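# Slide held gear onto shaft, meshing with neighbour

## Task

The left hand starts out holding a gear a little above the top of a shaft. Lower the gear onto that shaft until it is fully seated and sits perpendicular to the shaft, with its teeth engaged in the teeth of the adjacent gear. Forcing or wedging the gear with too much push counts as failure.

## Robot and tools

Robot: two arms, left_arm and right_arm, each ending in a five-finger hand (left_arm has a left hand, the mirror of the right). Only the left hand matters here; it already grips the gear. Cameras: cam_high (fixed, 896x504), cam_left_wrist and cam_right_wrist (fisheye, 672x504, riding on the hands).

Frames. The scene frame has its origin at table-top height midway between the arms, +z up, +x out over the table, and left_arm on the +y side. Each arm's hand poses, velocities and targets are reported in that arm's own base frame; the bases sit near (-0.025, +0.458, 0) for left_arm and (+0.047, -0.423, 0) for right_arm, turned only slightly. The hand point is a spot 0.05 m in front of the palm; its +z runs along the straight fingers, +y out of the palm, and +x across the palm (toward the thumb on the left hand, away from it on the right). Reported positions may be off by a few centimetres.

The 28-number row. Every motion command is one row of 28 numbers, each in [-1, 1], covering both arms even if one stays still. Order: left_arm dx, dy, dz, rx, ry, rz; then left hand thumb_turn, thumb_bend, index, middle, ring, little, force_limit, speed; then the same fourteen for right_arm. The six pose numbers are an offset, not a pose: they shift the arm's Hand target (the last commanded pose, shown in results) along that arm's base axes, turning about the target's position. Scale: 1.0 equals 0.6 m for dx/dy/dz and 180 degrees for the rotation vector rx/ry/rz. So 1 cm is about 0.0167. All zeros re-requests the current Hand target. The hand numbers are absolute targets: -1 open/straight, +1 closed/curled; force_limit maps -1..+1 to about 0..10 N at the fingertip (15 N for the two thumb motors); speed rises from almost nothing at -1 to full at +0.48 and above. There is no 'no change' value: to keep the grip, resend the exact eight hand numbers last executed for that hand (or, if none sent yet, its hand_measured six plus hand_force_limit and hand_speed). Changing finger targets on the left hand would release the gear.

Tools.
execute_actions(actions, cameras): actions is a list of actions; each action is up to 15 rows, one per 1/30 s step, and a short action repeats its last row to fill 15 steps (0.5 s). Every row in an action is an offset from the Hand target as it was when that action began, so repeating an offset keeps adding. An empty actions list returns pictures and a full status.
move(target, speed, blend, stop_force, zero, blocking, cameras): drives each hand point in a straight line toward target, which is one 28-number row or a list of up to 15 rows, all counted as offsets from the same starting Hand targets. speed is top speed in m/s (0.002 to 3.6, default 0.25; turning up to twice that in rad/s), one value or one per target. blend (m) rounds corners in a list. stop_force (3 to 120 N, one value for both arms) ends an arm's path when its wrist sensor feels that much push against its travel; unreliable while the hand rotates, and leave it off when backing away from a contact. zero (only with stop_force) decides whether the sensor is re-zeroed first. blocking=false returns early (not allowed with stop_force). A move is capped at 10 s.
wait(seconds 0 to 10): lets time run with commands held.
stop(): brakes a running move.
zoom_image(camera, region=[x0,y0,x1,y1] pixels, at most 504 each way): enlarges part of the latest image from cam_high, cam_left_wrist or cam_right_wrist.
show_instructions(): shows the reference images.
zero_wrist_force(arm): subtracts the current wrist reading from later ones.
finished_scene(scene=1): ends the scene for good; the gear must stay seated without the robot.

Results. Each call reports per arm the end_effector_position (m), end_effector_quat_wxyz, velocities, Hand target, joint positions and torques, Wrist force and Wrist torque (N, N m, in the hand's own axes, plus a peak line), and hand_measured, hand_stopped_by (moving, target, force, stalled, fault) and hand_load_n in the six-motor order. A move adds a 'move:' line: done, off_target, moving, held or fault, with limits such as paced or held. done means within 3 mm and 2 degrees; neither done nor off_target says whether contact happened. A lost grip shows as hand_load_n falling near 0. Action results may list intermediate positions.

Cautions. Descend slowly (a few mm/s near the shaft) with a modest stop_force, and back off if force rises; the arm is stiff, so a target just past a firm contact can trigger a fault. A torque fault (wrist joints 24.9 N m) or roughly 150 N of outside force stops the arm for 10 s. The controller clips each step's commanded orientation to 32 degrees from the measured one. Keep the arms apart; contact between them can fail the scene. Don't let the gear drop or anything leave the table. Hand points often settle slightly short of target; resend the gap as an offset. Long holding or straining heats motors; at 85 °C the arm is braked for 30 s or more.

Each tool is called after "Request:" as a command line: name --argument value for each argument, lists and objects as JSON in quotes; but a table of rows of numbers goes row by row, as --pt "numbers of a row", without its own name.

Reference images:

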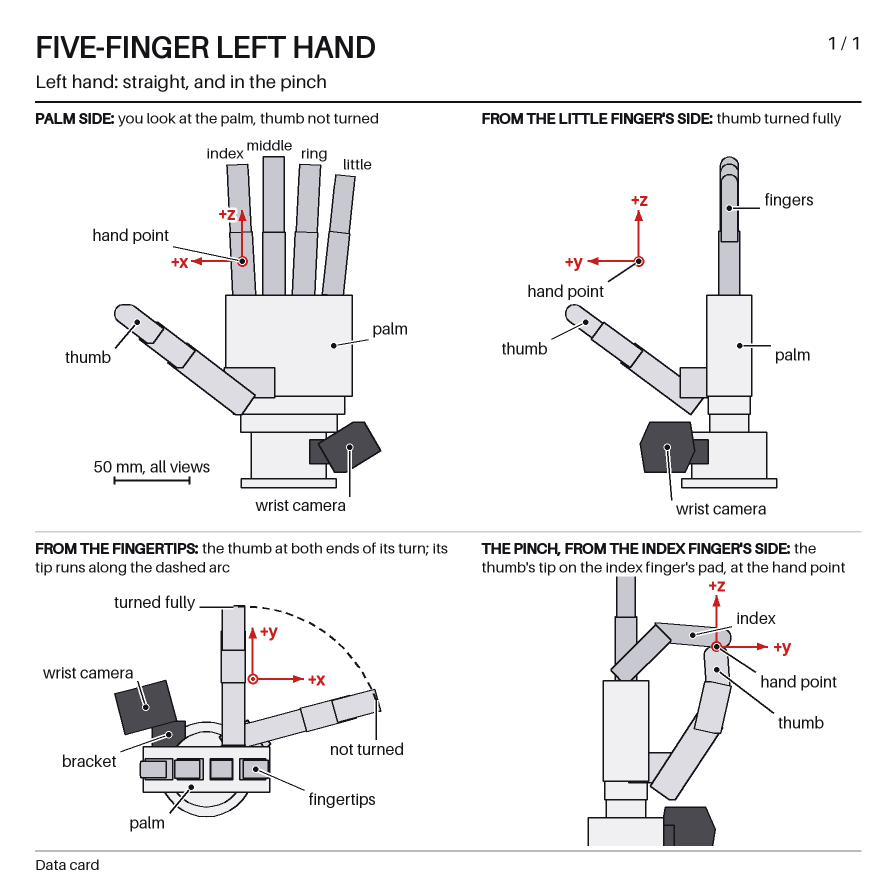

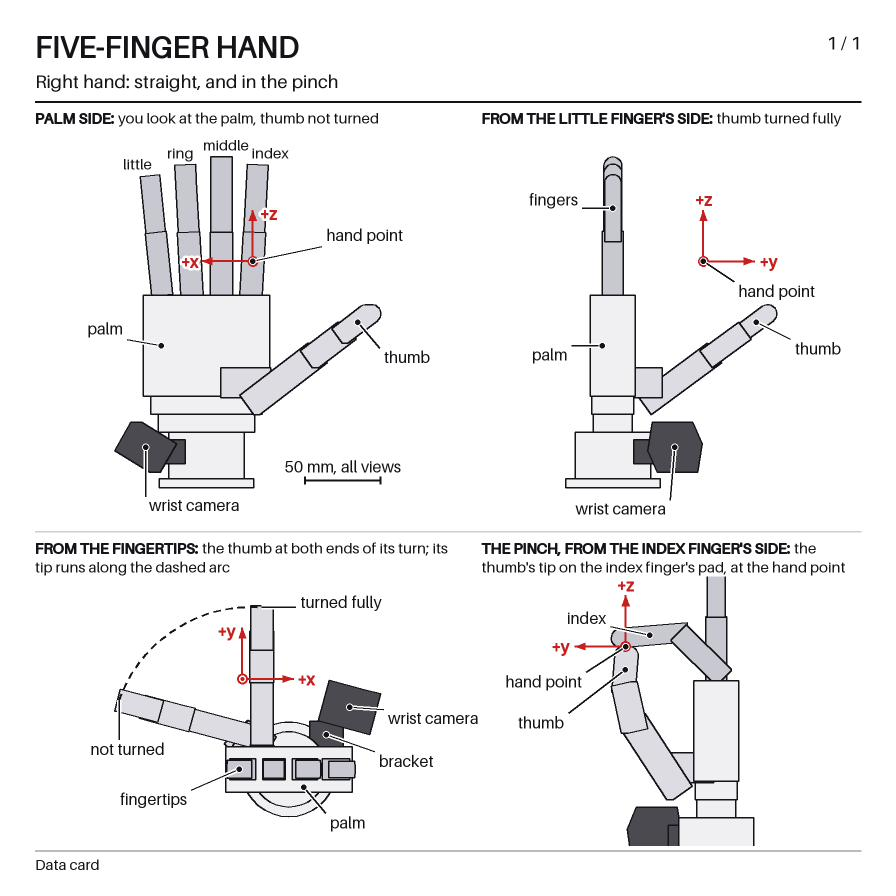

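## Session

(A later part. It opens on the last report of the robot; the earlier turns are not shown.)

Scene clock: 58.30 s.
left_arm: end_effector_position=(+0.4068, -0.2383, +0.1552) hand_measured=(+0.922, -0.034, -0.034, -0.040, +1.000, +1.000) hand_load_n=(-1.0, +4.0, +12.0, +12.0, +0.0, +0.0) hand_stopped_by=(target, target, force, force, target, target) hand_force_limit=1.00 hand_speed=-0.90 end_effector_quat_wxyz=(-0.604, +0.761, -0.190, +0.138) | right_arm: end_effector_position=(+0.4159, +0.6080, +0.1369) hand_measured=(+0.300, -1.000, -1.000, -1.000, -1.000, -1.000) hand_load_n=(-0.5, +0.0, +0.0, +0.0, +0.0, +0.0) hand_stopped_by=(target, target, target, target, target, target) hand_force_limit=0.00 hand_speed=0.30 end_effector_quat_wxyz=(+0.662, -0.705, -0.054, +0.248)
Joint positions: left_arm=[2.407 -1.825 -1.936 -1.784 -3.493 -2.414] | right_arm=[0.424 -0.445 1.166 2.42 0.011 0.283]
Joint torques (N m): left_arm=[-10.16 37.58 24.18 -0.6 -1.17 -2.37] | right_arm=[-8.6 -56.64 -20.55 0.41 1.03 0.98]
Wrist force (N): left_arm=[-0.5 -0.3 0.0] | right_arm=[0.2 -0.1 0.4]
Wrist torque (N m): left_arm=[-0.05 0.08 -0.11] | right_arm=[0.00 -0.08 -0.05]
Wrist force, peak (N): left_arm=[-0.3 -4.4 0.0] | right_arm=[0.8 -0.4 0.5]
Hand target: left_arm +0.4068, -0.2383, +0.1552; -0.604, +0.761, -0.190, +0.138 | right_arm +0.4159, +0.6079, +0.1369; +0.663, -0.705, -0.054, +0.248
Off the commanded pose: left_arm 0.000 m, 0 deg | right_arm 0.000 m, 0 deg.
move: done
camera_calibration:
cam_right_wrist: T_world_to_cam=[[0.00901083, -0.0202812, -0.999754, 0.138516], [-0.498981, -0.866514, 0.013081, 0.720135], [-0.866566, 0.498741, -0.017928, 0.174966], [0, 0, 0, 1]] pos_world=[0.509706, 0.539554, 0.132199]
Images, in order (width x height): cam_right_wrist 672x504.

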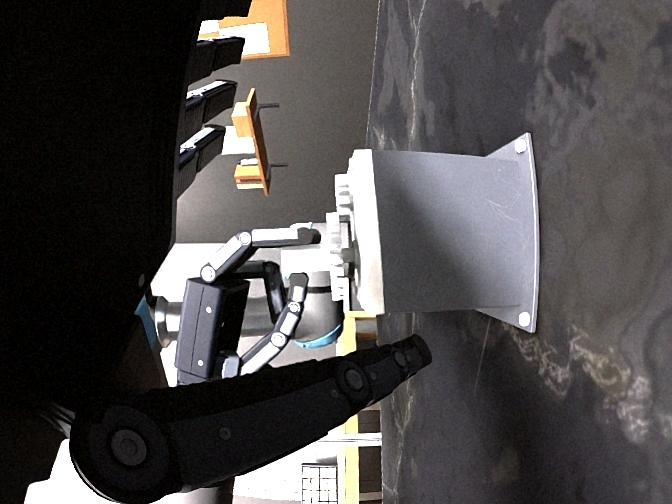

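Request:
zero_wrist_force --arm "left_arm"

Request:
move --target '[0.00007,0.00016,-0.0033,0,0,0,0.922,-0.032,-0.032,-0.040,1,1,1,-0.9, 0,0,0,0,0,0,0.3,-1,-1,-1,-1,-1,0,0.3]' --speed 0.003 --stop_force 3 --cameras '["cam_right_wrist","cam_left_wrist"]'

Request:
zoom_image --camera "cam_right_wrist" --region '[285, 205, 385, 305]'

Request:
zoom_image --camera "cam_left_wrist" --region '[220, 150, 340, 340]'

Wrist force sensor zeroed.

Scene clock: 62.87 s.
left_arm: end_effector_position=(+0.4068, -0.2384, +0.1546) hand_measured=(+0.922, -0.034, -0.034, -0.040, +1.000, +1.000) hand_load_n=(-0.5, +6.0, +11.5, +12.0, +0.0, +0.0) hand_stopped_by=(target, target, force, force, target, target) hand_force_limit=1.00 hand_speed=-0.90 end_effector_quat_wxyz=(-0.604, +0.761, -0.190, +0.138) | right_arm: end_effector_position=(+0.4159, +0.6079, +0.1369) hand_measured=(+0.300, -1.000, -1.000, -1.000, -1.000, -1.000) hand_load_n=(+0.0, +0.0, +0.0, +0.0, +0.0, +0.0) hand_stopped_by=(target, target, target, target, target, target) hand_force_limit=0.00 hand_speed=0.30 end_effector_quat_wxyz=(+0.662, -0.705, -0.054, +0.248)
Joint positions: left_arm=[2.407 -1.826 -1.937 -1.782 -3.493 -2.414] | right_arm=[0.424 -0.445 1.165 2.42 0.011 0.283]
Joint torques (N m): left_arm=[-4.81 38.1 24.74 -0.73 -0.16 -0.18] | right_arm=[-10.11 -48.93 -20.81 -0.58 1.03 1.47]
Wrist force (N, zeroed by zero_wrist_force on left_arm): left_arm=[0.2 -1.8 -0.2] | right_arm=[0.0 -0.2 0.2]
Wrist torque (N m, zeroed by zero_wrist_force on left_arm): left_arm=[0.03 -0.06 0.05] | right_arm=[-0.01 -0.05 -0.08]
Wrist force, peak (N, zeroed by zero_wrist_force on left_arm): left_arm=[0.2 -3.9 -1.9] | right_arm=[-0.1 -0.3 0.6]
Hand target: left_arm +0.4068, -0.2384, +0.1546; -0.604, +0.761, -0.190, +0.138 (not the last commanded pose) | right_arm +0.4159, +0.6079, +0.1369; +0.662, -0.705, -0.054, +0.248
Off the commanded pose: left_arm 0.001 m, 0 deg | right_arm 0.000 m, 0 deg.
move: contact (left_arm)
camera_calibration:
cam_left_wrist: T_world_to_cam=[[0.368348, 0.0870563, 0.925603, -0.269079], [0.542146, -0.828911, -0.137787, -0.390017], [0.755247, 0.552565, -0.352524, -0.00780937], [0, 0, 0, 1]] pos_world=[0.316459, -0.295549, 0.192568]
cam_right_wrist: T_world_to_cam=[[0.00892441, -0.020231, -0.999756, 0.138533], [-0.49898, -0.866515, 0.0130805, 0.720135], [-0.866567, 0.498742, -0.017828, 0.174953], [0, 0, 0, 1]] pos_world=[0.509706, 0.539554, 0.132198]
Images, in order (width x height): cam_left_wrist 672x504, cam_right_wrist 672x504.

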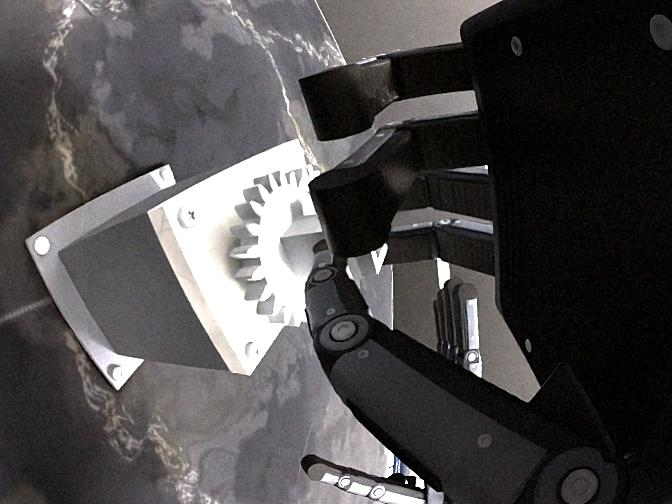

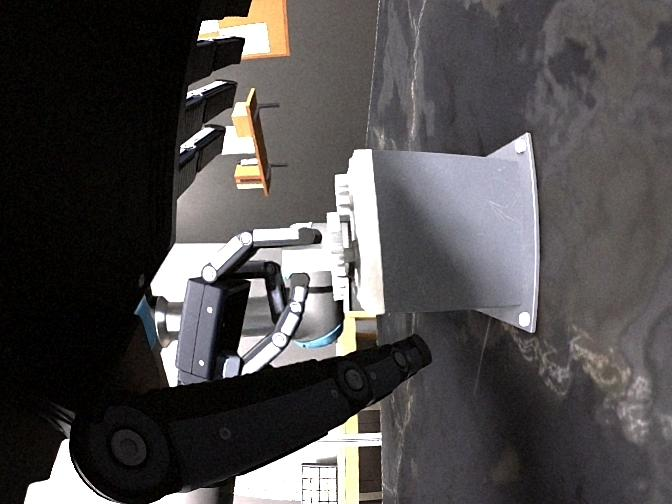

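Scaled by 5.040 from the camera's 672x504 image, which has a finer 960x720 frame.

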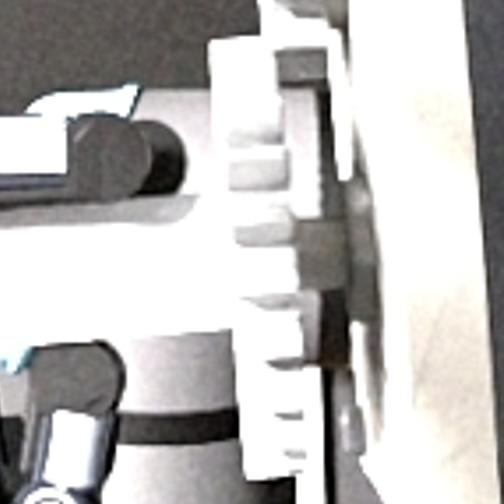

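Scaled by 2.653 from the camera's 672x504 image, which has a finer 960x720 frame.

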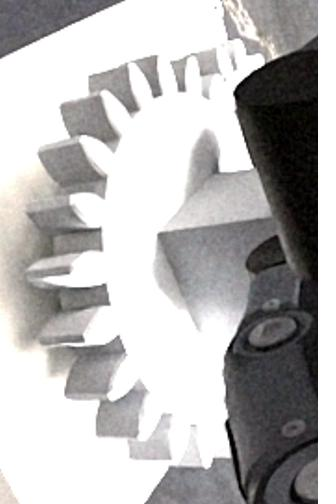

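Request:
move --target '[0.00050,0.00035,-0.00081,-0.00018,-0.00041,0.00832,0.922,-0.032,-0.032,-0.040,1,1,1,-0.9, 0,0,0,0,0,0,0.3,-1,-1,-1,-1,-1,0,0.3]' --speed 0.02 --cameras '[]'

Scene clock: 66.00 s.
left_arm: end_effector_position=(+0.4071, -0.2381, +0.1541) hand_measured=(+0.922, -0.034, -0.034, -0.040, +1.000, +1.000) hand_load_n=(+0.0, +8.5, +11.5, +12.5, +0.0, +0.0) hand_stopped_by=(target, target, force, force, target, target) hand_force_limit=1.00 hand_speed=-0.90 end_effector_quat_wxyz=(-0.606, +0.764, -0.180, +0.130) end_effector_velocity=(+0.000, +0.000, +0.000) end_effector_angular_velocity=(-0.002, -0.001, +0.000) | right_arm: end_effector_position=(+0.4159, +0.6079, +0.1369) hand_measured=(+0.300, -1.000, -1.000, -1.000, -1.000, -1.000) hand_load_n=(+0.0, +0.0, +0.0, +0.0, +0.0, +0.0) hand_stopped_by=(target, target, target, target, target, target) hand_force_limit=0.00 hand_speed=0.30 end_effector_quat_wxyz=(+0.662, -0.705, -0.054, +0.248)
Joint positions: left_arm=[2.41 -1.84 -1.91 -1.835 -3.511 -2.46] | right_arm=[0.424 -0.445 1.165 2.42 0.011 0.283]
Joint velocities: left_arm=[0 0 -0.001 0.006 0 0.003] | right_arm=[within noise]
Joint torques (N m): left_arm=[6.13 33.08 7.39 2.64 1.11 2.02] | right_arm=[-10.44 -48.59 -20.85 -0.61 1.04 1.37]
Wrist force (N, zeroed by zero_wrist_force on left_arm): left_arm=[0.4 -6.3 -3.2] | right_arm=[0.0 -0.5 0.3]
Wrist torque (N m, zeroed by zero_wrist_force on left_arm): left_arm=[0.06 -0.12 0.24] | right_arm=[-0.05 -0.06 -0.09]
Wrist force, peak (N, zeroed by zero_wrist_force on left_arm): left_arm=[0.5 -6.5 -3.6] | right_arm=[-0.1 -0.5 0.5]
Hand target: left_arm +0.4071, -0.2381, +0.1541; -0.606, +0.764, -0.180, +0.131 | right_arm +0.4159, +0.6079, +0.1369; +0.662, -0.705, -0.054, +0.248
Off the commanded pose: left_arm 0.000 m, 0 deg | right_arm 0.000 m, 0 deg.
move: done
No camera images: "cameras" was empty.

Request:
move --target '[-0.00003,-0.00007,0.0015,0,0,0,0.922,-0.032,-0.032,-0.040,1,1,1,-0.9, 0,0,0,0,0,0,0.3,-1,-1,-1,-1,-1,0,0.3]' --speed 0.02 --cameras '["cam_right_wrist"]'

Request:
zoom_image --camera "cam_right_wrist" --region '[285, 205, 385, 305]'

Scene clock: 67.90 s.
left_arm: end_effector_position=(+0.4071, -0.2382, +0.1550) hand_measured=(+0.922, -0.034, -0.034, -0.040, +1.000, +1.000) hand_load_n=(-1.0, +4.0, +11.5, +12.0, +0.0, +0.0) hand_stopped_by=(target, target, force, force, target, target) hand_force_limit=1.00 hand_speed=-0.90 end_effector_quat_wxyz=(-0.606, +0.764, -0.180, +0.131) | right_arm: end_effector_position=(+0.4159, +0.6079, +0.1369) hand_measured=(+0.300, -1.000, -1.000, -1.000, -1.000, -1.000) hand_load_n=(+0.0, +0.0, +0.0, +0.0, +0.0, +0.0) hand_stopped_by=(target, target, target, target, target, target) hand_force_limit=0.00 hand_speed=0.30 end_effector_quat_wxyz=(+0.662, -0.705, -0.054, +0.248)
Joint positions: left_arm=[2.409 -1.839 -1.91 -1.838 -3.511 -2.459] | right_arm=[0.424 -0.445 1.165 2.42 0.011 0.283]
Joint torques (N m): left_arm=[-10.54 38.07 24.3 -0.61 -0.74 -2.01] | right_arm=[-10.37 -48.13 -20.95 -0.59 1.04 1.45]
Wrist force (N, zeroed by zero_wrist_force on left_arm): left_arm=[0.5 0.5 0.2] | right_arm=[0.1 -0.2 0.3]
Wrist torque (N m, zeroed by zero_wrist_force on left_arm): left_arm=[0.06 -0.07 0.07] | right_arm=[-0.01 -0.07 -0.07]
Wrist force, peak (N, zeroed by zero_wrist_force on left_arm): left_arm=[0.3 -7.2 -4.2] | right_arm=[0.1 -0.3 0.7]
Hand target: left_arm +0.4071, -0.2382, +0.1550; -0.606, +0.764, -0.180, +0.131 | right_arm +0.4159, +0.6079, +0.1369; +0.662, -0.705, -0.054, +0.248
Off the commanded pose: left_arm 0.000 m, 0 deg | right_arm 0.000 m, 0 deg.
move: done
camera_calibration:
cam_right_wrist: T_world_to_cam=[[0.00892441, -0.020231, -0.999756, 0.138533], [-0.49898, -0.866515, 0.0130805, 0.720135], [-0.866567, 0.498742, -0.017828, 0.174953], [0, 0, 0, 1]] pos_world=[0.509706, 0.539554, 0.132198]
Images, in order (width x height): cam_right_wrist 672x504.

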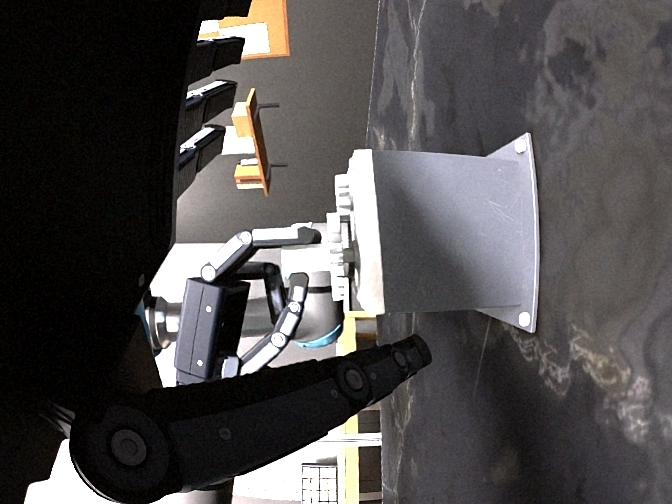

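Scaled by 5.040 from the camera's 672x504 image, which has a finer 960x720 frame.

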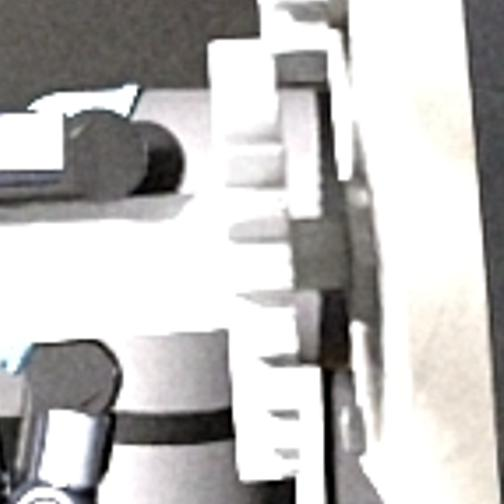

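Request:
move --target '[0,0,0,0,0,0,0.922,-0.032,-0.032,-0.040,1,1,1,-0.9, -0.103,-0.092,0,0,0,-0.222,0.3,-1,-1,-1,-1,-1,0,0.3]' --speed 0.2 --cameras '["cam_right_wrist","cam_left_wrist"]'

Request:
zoom_image --camera "cam_left_wrist" --region '[222, 160, 312, 250]'

Request:
zoom_image --camera "cam_left_wrist" --region '[222, 240, 312, 330]'

Request:
zoom_image --camera "cam_right_wrist" --region '[322, 180, 372, 230]'

Request:
zoom_image --camera "cam_right_wrist" --region '[322, 220, 372, 270]'

Scene clock: 72.00 s.
left_arm: end_effector_position=(+0.4071, -0.2382, +0.1550) hand_measured=(+0.922, -0.034, -0.034, -0.040, +1.000, +1.000) hand_load_n=(-1.0, +4.5, +11.5, +12.0, +0.5, +0.0) hand_stopped_by=(target, target, force, force, target, target) hand_force_limit=1.00 hand_speed=-0.90 end_effector_quat_wxyz=(-0.606, +0.764, -0.180, +0.131) | right_arm: end_effector_position=(+0.3540, +0.5528, +0.1370) hand_measured=(+0.300, -1.000, -1.000, -1.000, -1.000, -1.000) hand_load_n=(-0.5, +0.0, +0.0, +0.0, +0.0, +0.0) hand_stopped_by=(target, target, target, target, target, target) hand_force_limit=0.00 hand_speed=0.30 end_effector_quat_wxyz=(+0.707, -0.681, +0.190, +0.007)
Joint positions: left_arm=[2.409 -1.839 -1.91 -1.838 -3.511 -2.459] | right_arm=[0.429 -0.771 2.022 1.891 -0.691 0.282]
Joint torques (N m): left_arm=[-9.97 24.65 15.41 2.28 -1.24 -2.37] | right_arm=[-9.89 -30.46 -1.77 -1.35 -1.11 1.11]
Wrist force (N, zeroed by zero_wrist_force on left_arm): left_arm=[0.1 0.4 -0.1] | right_arm=[-0.1 0.1 0.4]
Wrist torque (N m, zeroed by zero_wrist_force on left_arm): left_arm=[0.07 -0.02 0.05] | right_arm=[0.05 -0.04 -0.14]
Wrist force, peak (N, zeroed by zero_wrist_force on left_arm): left_arm=[0.7 0.4 0.1] | right_arm=[0.6 -0.5 0.5]
Hand target: left_arm +0.4071, -0.2382, +0.1550; -0.606, +0.764, -0.180, +0.131 | right_arm +0.3541, +0.5527, +0.1369; +0.707, -0.681, +0.190, +0.007
Off the commanded pose: left_arm 0.000 m, 0 deg | right_arm 0.000 m, 0 deg.
move: done
camera_calibration:
cam_left_wrist: T_world_to_cam=[[0.364719, 0.0971461, 0.926036, -0.265741], [0.56383, -0.814513, -0.136618, -0.3956], [0.740996, 0.571954, -0.351842, 0.00236927], [0, 0, 0, 1]] pos_world=[0.318217, -0.297761, 0.192874]
cam_right_wrist: T_world_to_cam=[[-0.00605155, -0.0212054, -0.999757, 0.143911], [-0.938867, -0.344036, 0.0129802, 0.508373], [-0.344228, 0.938717, -0.0178271, -0.27929], [0, 0, 0, 1]] pos_world=[0.382026, 0.440124, 0.132298]
Images, in order (width x height): cam_left_wrist 672x504, cam_right_wrist 672x504.

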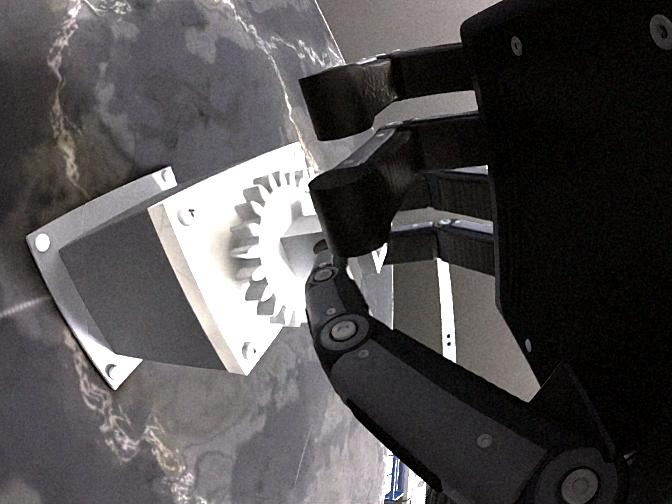

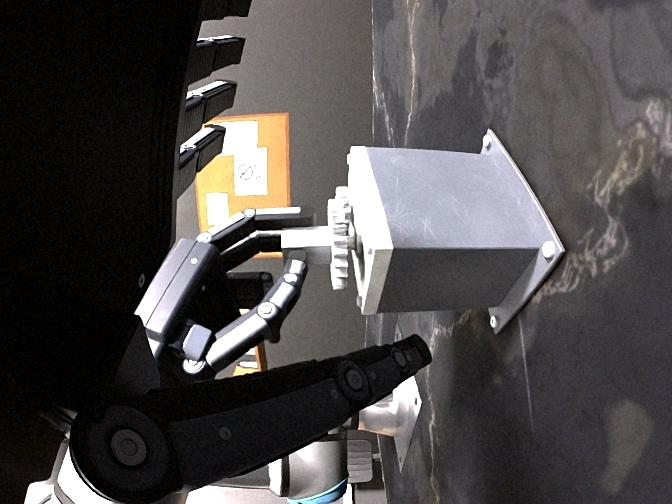

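Scaled by 5.600 from the camera's 672x504 image, which has a finer 960x720 frame.

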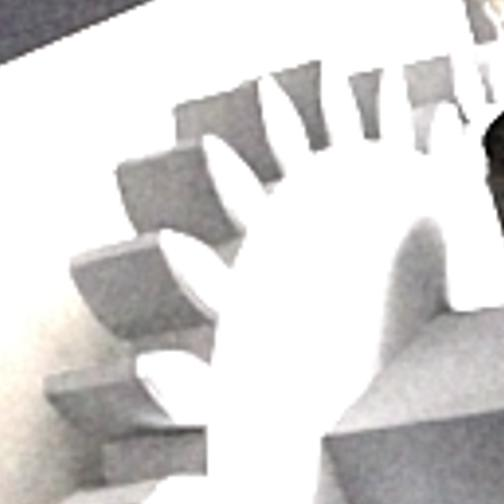

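Scaled by 5.600 from the camera's 672x504 image, which has a finer 960x720 frame.

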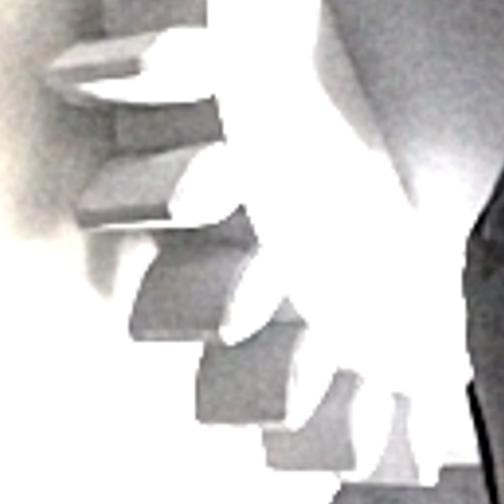

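Scaled by 10.080 from the camera's 672x504 image, which has a finer 960x720 frame.

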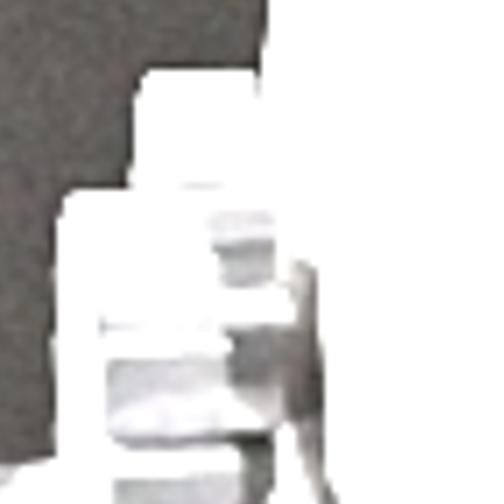

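Scaled by 10.080 from the camera's 672x504 image, which has a finer 960x720 frame.

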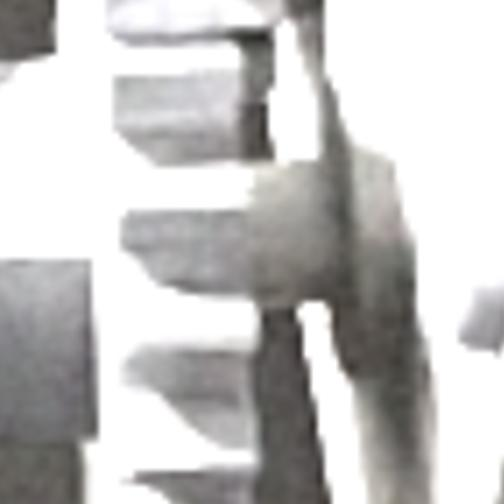

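Request:
move --pt "0.00048 0.00031 0.00003 -0.00018 -0.00041 0.00832 0.922 -0.032 -0.032 -0.040 1 1 1 -0.9 0 0 0 0 0 0 0.3 -1 -1 -1 -1 -1 0 0.3" --pt "0.00051 0.00037 -0.0012 -0.00018 -0.00041 0.00832 0.922 -0.032 -0.032 -0.040 1 1 1 -0.9 0 0 0 0 0 0 0.3 -1 -1 -1 -1 -1 0 0.3" --speed 0.02 --cameras '[]'

Scene clock: 78.77 s.
left_arm: end_effector_position=(+0.4074, -0.2380, +0.1543) hand_measured=(+0.922, -0.034, -0.034, -0.040, +1.000, +1.000) hand_load_n=(-1.5, +4.0, +11.5, +11.5, +0.0, +0.0) hand_stopped_by=(target, target, force, force, target, target) hand_force_limit=1.00 hand_speed=-0.90 end_effector_quat_wxyz=(-0.607, +0.766, -0.170, +0.123) | right_arm: end_effector_position=(+0.3541, +0.5527, +0.1369) hand_measured=(+0.300, -1.000, -1.000, -1.000, -1.000, -1.000) hand_load_n=(+0.0, +0.0, +0.0, +0.0, +0.0, +0.0) hand_stopped_by=(target, target, target, target, target, target) hand_force_limit=0.00 hand_speed=0.30 end_effector_quat_wxyz=(+0.707, -0.681, +0.190, +0.007)
Joint positions: left_arm=[2.412 -1.854 -1.884 -1.884 -3.529 -2.5] | right_arm=[0.428 -0.771 2.022 1.891 -0.691 0.282]
Joint torques (N m): left_arm=[9.13 32.78 10.99 1.45 2.5 2.19] | right_arm=[-10.21 -31.02 -1.05 -1.38 -0.82 -1.4]
Wrist force (N, zeroed by zero_wrist_force on left_arm): left_arm=[0.4 0.6 0.1] | right_arm=[0.2 0.0 0.6]
Wrist torque (N m, zeroed by zero_wrist_force on left_arm): left_arm=[0.09 -0.07 0.05] | right_arm=[0.00 -0.09 -0.12]
Wrist force, peak (N, zeroed by zero_wrist_force on left_arm): left_arm=[0.8 0.5 0.0] | right_arm=[-0.1 0.1 0.7]
Hand target: left_arm +0.4074, -0.2380, +0.1543; -0.607, +0.766, -0.170, +0.123 | right_arm +0.3541, +0.5527, +0.1369; +0.707, -0.681, +0.190, +0.007
Off the commanded pose: left_arm 0.000 m, 0 deg | right_arm 0.000 m, 0 deg.
move: done
No camera images: "cameras" was empty.

Request:
move --target '[0.00011,0.00025,-0.005,0,0,0,0.922,-0.032,-0.032,-0.040,1,1,1,-0.9, 0,0,0,0,0,0,0.3,-1,-1,-1,-1,-1,0,0.3]' --speed 0.005 --stop_force 4 --cameras '["cam_right_wrist"]'

Request:
zoom_image --camera "cam_right_wrist" --region '[285, 185, 385, 285]'

Scene clock: 80.30 s.
left_arm: end_effector_position=(+0.4074, -0.2378, +0.1512) hand_measured=(+0.922, -0.032, -0.034, -0.040, +1.000, +1.000) hand_load_n=(-1.0, +4.0, +12.0, +11.5, +0.5, +0.0) hand_stopped_by=(target, target, force, force, target, target) hand_force_limit=1.00 hand_speed=-0.90 end_effector_quat_wxyz=(-0.607, +0.766, -0.170, +0.123) | right_arm: end_effector_position=(+0.3541, +0.5527, +0.1369) hand_measured=(+0.300, -1.000, -1.000, -1.000, -1.000, -1.000) hand_load_n=(+0.0, +0.0, +0.0, +0.0, -0.5, +0.5) hand_stopped_by=(target, target, target, target, target, target) hand_force_limit=0.00 hand_speed=0.30 end_effector_quat_wxyz=(+0.707, -0.681, +0.190, +0.007)
Joint positions: left_arm=[2.412 -1.858 -1.888 -1.876 -3.529 -2.5] | right_arm=[0.428 -0.771 2.022 1.891 -0.691 0.282]
Joint torques (N m): left_arm=[8.83 35.28 18.65 -0.96 2.43 2.09] | right_arm=[-10.03 -30.88 -1.57 -0.86 -0.16 -1.38]
Wrist force (N, zeroed by zero_wrist_force on left_arm): left_arm=[0.4 0.2 -0.1] | right_arm=[0.0 0.0 0.4]
Wrist torque (N m, zeroed by zero_wrist_force on left_arm): left_arm=[0.04 -0.07 0.01] | right_arm=[0.03 -0.05 -0.13]
Wrist force, peak (N, zeroed by zero_wrist_force on left_arm): left_arm=[0.6 0.5 -0.2] | right_arm=[0.1 -0.1 0.6]
Hand target: left_arm +0.4074, -0.2378, +0.1513; -0.607, +0.766, -0.170, +0.123 | right_arm +0.3541, +0.5527, +0.1369; +0.707, -0.681, +0.190, +0.007
Off the commanded pose: left_arm 0.000 m, 0 deg | right_arm 0.000 m, 0 deg.
move: done
camera_calibration:
cam_right_wrist: T_world_to_cam=[[-0.00615419, -0.0212383, -0.999755, 0.143863], [-0.939007, -0.343649, 0.0130806, 0.508303], [-0.343843, 0.938858, -0.0178281, -0.279373], [0, 0, 0, 1]] pos_world=[0.382125, 0.440024, 0.132198]
Images, in order (width x height): cam_right_wrist 672x504.

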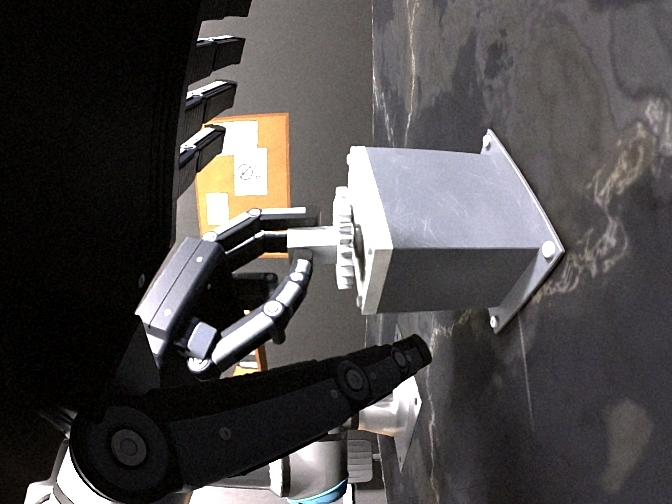

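Scaled by 5.040 from the camera's 672x504 image, which has a finer 960x720 frame.

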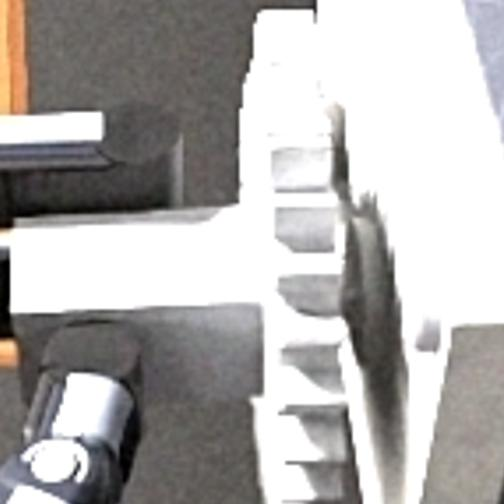

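Request:
move --target '[0.00022,0.0005,-0.01,0,0,0,0.922,-0.032,-0.032,-0.040,1,1,1,-0.9, 0,0,0,0,0,0,0.3,-1,-1,-1,-1,-1,0,0.3]' --speed 0.004 --stop_force 5 --cameras '["cam_right_wrist"]'

Request:
zoom_image --camera "cam_right_wrist" --region '[285, 185, 385, 285]'

Scene clock: 82.77 s.
left_arm: end_effector_position=(+0.4075, -0.2376, +0.1464) hand_measured=(+0.922, -0.032, -0.034, -0.040, +1.000, +1.000) hand_load_n=(-1.5, +3.5, +12.0, +12.0, +0.0, +0.0) hand_stopped_by=(target, target, force, force, target, target) hand_force_limit=1.00 hand_speed=-0.90 end_effector_quat_wxyz=(-0.607, +0.766, -0.170, +0.123) | right_arm: end_effector_position=(+0.3541, +0.5527, +0.1369) hand_measured=(+0.300, -1.000, -1.000, -1.000, -1.000, -1.000) hand_load_n=(+0.0, +0.0, +0.0, +0.0, +0.0, +0.0) hand_stopped_by=(target, target, target, target, target, target) hand_force_limit=0.00 hand_speed=0.30 end_effector_quat_wxyz=(+0.707, -0.681, +0.190, +0.007)
Joint positions: left_arm=[2.413 -1.865 -1.895 -1.862 -3.528 -2.499] | right_arm=[0.428 -0.771 2.022 1.891 -0.691 0.282]
Joint torques (N m): left_arm=[6.21 38.58 23.1 -0.98 -1.88 1.14] | right_arm=[-10.26 -31.68 -3.71 -0.33 0.83 -1.29]
Wrist force (N, zeroed by zero_wrist_force on left_arm): left_arm=[0.3 -4.6 -1.3] | right_arm=[0.0 -0.2 0.5]
Wrist torque (N m, zeroed by zero_wrist_force on left_arm): left_arm=[-0.02 -0.10 0.10] | right_arm=[0.00 -0.05 -0.14]
Wrist force, peak (N, zeroed by zero_wrist_force on left_arm): left_arm=[0.5 -9.3 -3.7] | right_arm=[-0.1 -0.1 0.7]
Hand target: left_arm +0.4075, -0.2376, +0.1464; -0.607, +0.766, -0.170, +0.123 (not the last commanded pose) | right_arm +0.3541, +0.5527, +0.1369; +0.707, -0.681, +0.190, +0.007
Off the commanded pose: left_arm 0.001 m, 0 deg | right_arm 0.000 m, 0 deg.
move: contact (left_arm)
camera_calibration:
cam_right_wrist: T_world_to_cam=[[-0.00615293, -0.0212379, -0.999756, 0.143862], [-0.939007, -0.343649, 0.0130792, 0.508303], [-0.343843, 0.938858, -0.017828, -0.279373], [0, 0, 0, 1]] pos_world=[0.382125, 0.440024, 0.132198]
Images, in order (width x height): cam_right_wrist 672x504.

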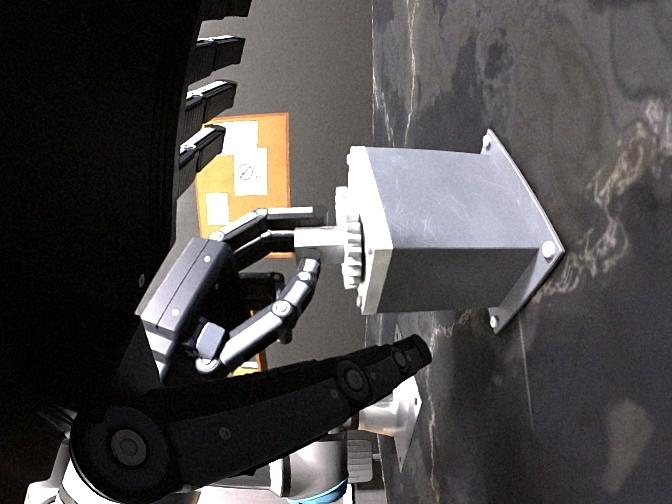

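Scaled by 5.040 from the camera's 672x504 image, which has a finer 960x720 frame.

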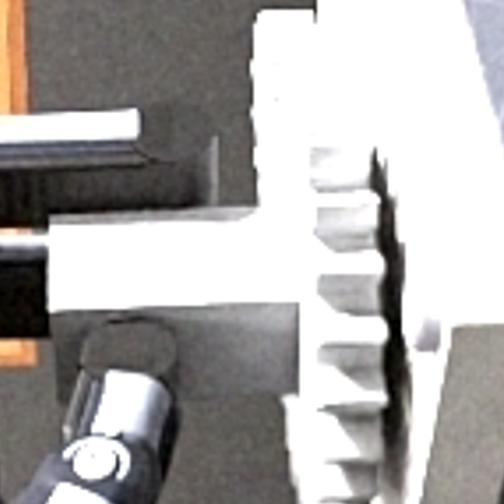

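Request:
move --pt "-0.00001 -0.00002 0.0005 0 0 0 0.922 -0.032 -0.032 -0.040 1 1 1 -0.9 0 0 0 0 0 0 0.3 -1 -1 -1 -1 -1 0 0.3" --speed 0.01 --cameras '[]'

Request:
move --pt "0 0 0 0 0 0 0.922 -0.15 -0.25 -0.25 1 1 1 -0.8 0 0 0 0 0 0 0.3 -1 -1 -1 -1 -1 0 0.3" --speed 0.01 --cameras '["cam_right_wrist","cam_left_wrist"]'

Request:
zoom_image --camera "cam_right_wrist" --region '[265, 185, 385, 305]'

Scene clock: 84.77 s.
left_arm: end_effector_position=(+0.4075, -0.2376, +0.1467) hand_measured=(+0.922, -0.032, -0.034, -0.040, +1.000, +1.000) hand_load_n=(-1.5, +4.0, +12.0, +11.5, +0.0, +0.0) hand_stopped_by=(target, target, force, force, target, target) hand_force_limit=1.00 hand_speed=-0.90 end_effector_quat_wxyz=(-0.607, +0.766, -0.170, +0.123) | right_arm: end_effector_position=(+0.3541, +0.5527, +0.1369) hand_measured=(+0.300, -1.000, -1.000, -1.000, -1.000, -1.000) hand_load_n=(+0.0, +0.0, +0.0, +0.0, +0.0, +0.0) hand_stopped_by=(target, target, target, target, target, target) hand_force_limit=0.00 hand_speed=0.30 end_effector_quat_wxyz=(+0.707, -0.681, +0.190, +0.007)
Joint positions: left_arm=[2.413 -1.864 -1.894 -1.863 -3.528 -2.499] | right_arm=[0.428 -0.771 2.022 1.891 -0.691 0.282]
Joint torques (N m): left_arm=[-3.49 39.92 24.81 -0.99 -0.61 -2.21] | right_arm=[-10.32 -31.02 -5.68 -0.23 0.8 -1.31]
Wrist force (N, zeroed by zero_wrist_force on left_arm): left_arm=[0.6 0.1 -0.3] | right_arm=[0.0 -0.3 0.3]
Wrist torque (N m, zeroed by zero_wrist_force on left_arm): left_arm=[0.03 -0.11 0.03] | right_arm=[-0.01 -0.05 -0.14]
Wrist force, peak (N, zeroed by zero_wrist_force on left_arm): left_arm=[0.3 -4.8 -1.5] | right_arm=[0.0 0.1 0.7]
Hand target: left_arm +0.4075, -0.2376, +0.1467; -0.607, +0.766, -0.170, +0.123 | right_arm +0.3541, +0.5527, +0.1369; +0.707, -0.681, +0.190, +0.007
Off the commanded pose: left_arm 0.000 m, 0 deg | right_arm 0.000 m, 0 deg.
move: done
No camera images: "cameras" was empty.

Scene clock: 85.47 s.
left_arm: end_effector_position=(+0.4075, -0.2376, +0.1467) hand_measured=(+0.922, -0.150, -0.250, -0.250, +1.000, +1.000) hand_load_n=(+0.0, +0.0, +0.0, -0.5, +0.0, +0.0) hand_stopped_by=(target, target, target, target, target, target) hand_force_limit=1.00 hand_speed=-0.80 end_effector_quat_wxyz=(-0.607, +0.766, -0.170, +0.123) | right_arm: end_effector_position=(+0.3541, +0.5527, +0.1369) hand_measured=(+0.300, -1.000, -1.000, -1.000, -1.000, -1.000) hand_load_n=(+0.0, +0.0, +0.0, +0.0, +0.0, +0.0) hand_stopped_by=(target, target, target, target, target, target) hand_force_limit=0.00 hand_speed=0.30 end_effector_quat_wxyz=(+0.707, -0.681, +0.190, +0.007)
Joint positions: left_arm=[2.413 -1.864 -1.894 -1.863 -3.528 -2.499] | right_arm=[0.428 -0.771 2.022 1.891 -0.691 0.282]
Joint torques (N m): left_arm=[-9.58 37.85 23.53 -0.28 0.43 -2.28] | right_arm=[-10.02 -30.96 -5.64 -0.28 0.81 -1.25]
Wrist force (N, zeroed by zero_wrist_force on left_arm): left_arm=[0.7 0.0 -0.1] | right_arm=[0.0 0.0 0.3]
Wrist torque (N m, zeroed by zero_wrist_force on left_arm): left_arm=[0.02 -0.11 0.02] | right_arm=[0.02 -0.05 -0.13]
Wrist force, peak (N, zeroed by zero_wrist_force on left_arm): left_arm=[0.9 -0.1 -0.2] | right_arm=[0.2 0.1 0.6]
Hand target: left_arm +0.4075, -0.2376, +0.1467; -0.607, +0.766, -0.170, +0.123 | right_arm +0.3541, +0.5527, +0.1369; +0.707, -0.681, +0.190, +0.007
Off the commanded pose: left_arm 0.000 m, 0 deg | right_arm 0.000 m, 0 deg.
move: done
camera_calibration:
cam_left_wrist: T_world_to_cam=[[0.360846, 0.107161, 0.926448, -0.254491], [0.585072, -0.7996, -0.135393, -0.401769], [0.726279, 0.590895, -0.351229, 0.00911928], [0, 0, 0, 1]] pos_world=[0.320273, -0.299371, 0.184579]
cam_right_wrist: T_world_to_cam=[[-0.00615293, -0.0212379, -0.999756, 0.143862], [-0.939007, -0.343649, 0.0130792, 0.508303], [-0.343843, 0.938858, -0.017828, -0.279373], [0, 0, 0, 1]] pos_world=[0.382125, 0.440024, 0.132198]
Images, in order (width x height): cam_left_wrist 672x504, cam_right_wrist 672x504.

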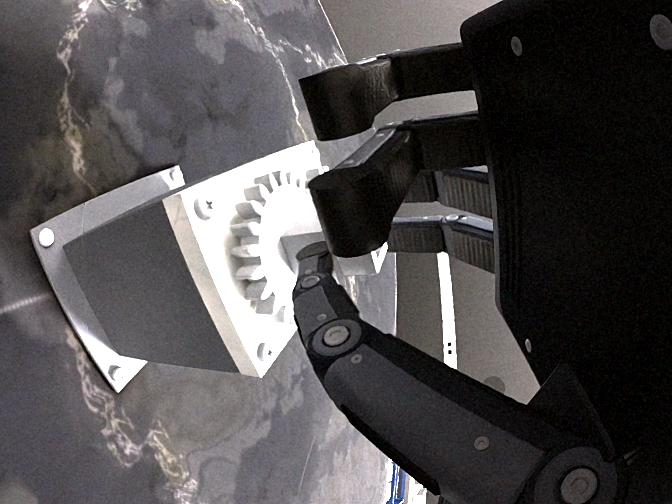

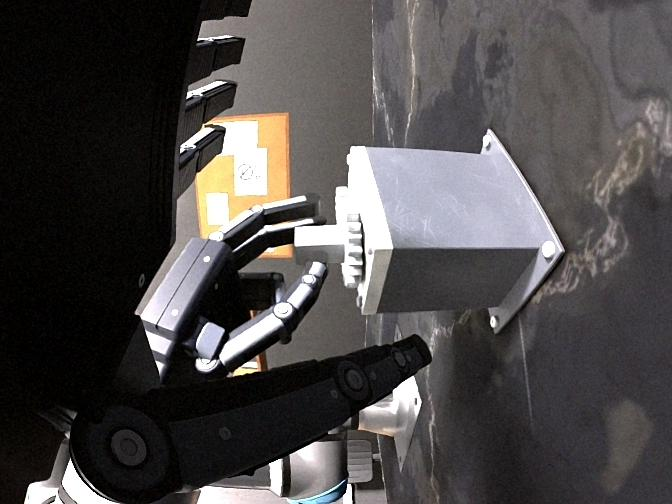

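Scaled by 4.200 from the camera's 672x504 image, which has a finer 960x720 frame.

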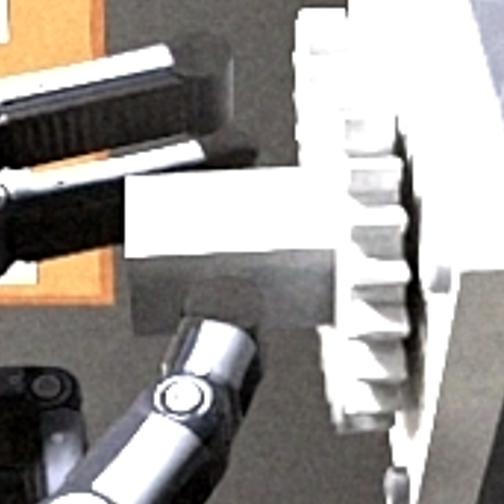

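Request:
move --pt "0 0 0 0 0 0 0.922 -0.15 -1 -1 1 1 1 -0.5 0 0 0 0 0 0 0.3 -1 -1 -1 -1 -1 0 0.3" --pt "-0.0147 -0.0289 0.0077 0 0 0 0.922 -0.15 -1 -1 1 1 1 -0.5 0 0 0 0 0 0 0.3 -1 -1 -1 -1 -1 0 0.3" --speed 0.05 --cameras '["cam_right_wrist","cam_left_wrist"]'

Request:
zoom_image --camera "cam_right_wrist" --region '[265, 185, 385, 305]'

Scene clock: 88.07 s.
left_arm: end_effector_position=(+0.3987, -0.2550, +0.1513) hand_measured=(+0.922, -0.150, -1.000, -1.000, +1.000, +1.000) hand_load_n=(+0.0, +0.0, +0.0, +0.0, +0.0, +0.0) hand_stopped_by=(target, target, target, target, target, target) hand_force_limit=1.00 hand_speed=-0.50 end_effector_quat_wxyz=(-0.607, +0.766, -0.170, +0.123) end_effector_velocity=(+0.001, +0.000, +0.000) end_effector_angular_velocity=(+0.001, +0.001, -0.002) | right_arm: end_effector_position=(+0.3541, +0.5527, +0.1369) hand_measured=(+0.300, -1.000, -1.000, -1.000, -1.000, -1.000) hand_load_n=(+0.0, +0.0, +0.0, +0.0, +0.0, +0.0) hand_stopped_by=(target, target, target, target, target, target) hand_force_limit=0.00 hand_speed=0.30 end_effector_quat_wxyz=(+0.707, -0.681, +0.190, +0.007)
Joint positions: left_arm=[2.376 -1.883 -1.845 -1.946 -3.558 -2.555] | right_arm=[0.428 -0.771 2.022 1.891 -0.691 0.282]
Joint velocities: left_arm=[0.001 0 -0.002 0.004 0.003 0.005] | right_arm=[within noise]
Joint torques (N m): left_arm=[9.27 40.92 10.56 2.65 2.65 2.25] | right_arm=[-10.19 -30.84 -8.51 -0.37 0.93 -1.13]
Wrist force (N, zeroed by zero_wrist_force on left_arm): left_arm=[0.4 0.2 0.1] | right_arm=[0.0 0.1 0.6]
Wrist torque (N m, zeroed by zero_wrist_force on left_arm): left_arm=[0.02 -0.06 0.04] | right_arm=[0.02 -0.07 -0.13]
Wrist force, peak (N, zeroed by zero_wrist_force on left_arm): left_arm=[0.8 0.0 0.7] | right_arm=[0.1 0.0 0.7]
Hand target: left_arm +0.3987, -0.2549, +0.1514; -0.607, +0.766, -0.170, +0.123 | right_arm +0.3541, +0.5527, +0.1369; +0.707, -0.681, +0.190, +0.007
Off the commanded pose: left_arm 0.000 m, 0 deg | right_arm 0.000 m, 0 deg.
move: done
camera_calibration:
cam_left_wrist: T_world_to_cam=[[0.360868, 0.107132, 0.926443, -0.253588], [0.585058, -0.799604, -0.135427, -0.409936], [0.726279, 0.590895, -0.35123, 0.0275043], [0, 0, 0, 1]] pos_world=[0.311373, -0.316871, 0.189079]
cam_right_wrist: T_world_to_cam=[[-0.00615293, -0.0212379, -0.999756, 0.143862], [-0.939007, -0.343649, 0.0130792, 0.508303], [-0.343843, 0.938858, -0.017828, -0.279373], [0, 0, 0, 1]] pos_world=[0.382125, 0.440024, 0.132198]
Images, in order (width x height): cam_left_wrist 672x504, cam_right_wrist 672x504.

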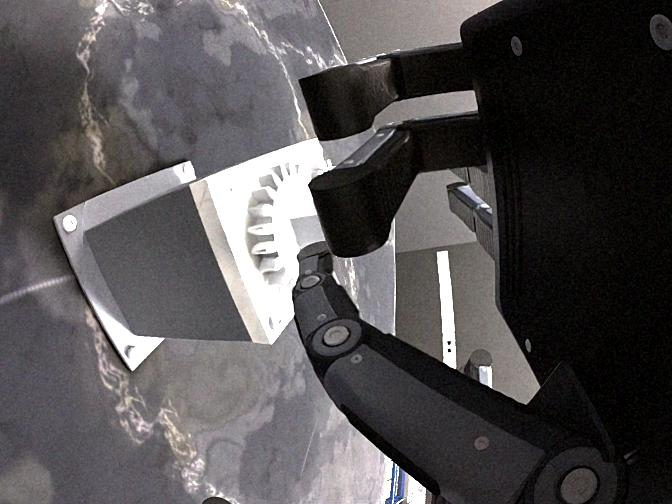

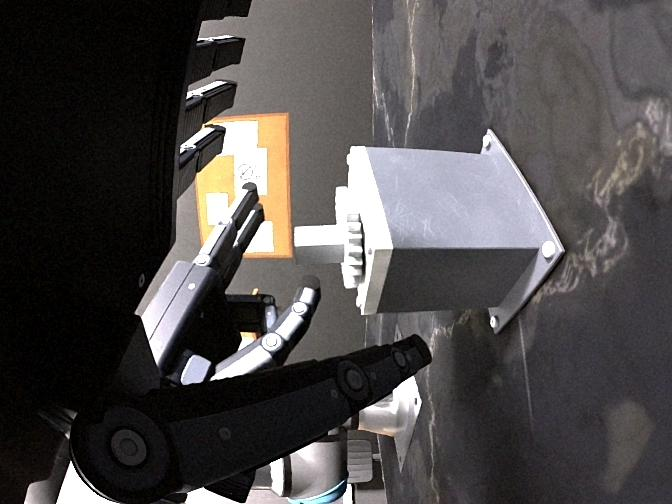

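Scaled by 4.200 from the camera's 672x504 image, which has a finer 960x720 frame.

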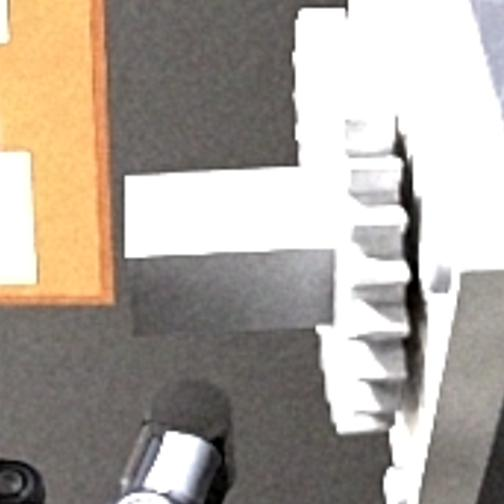

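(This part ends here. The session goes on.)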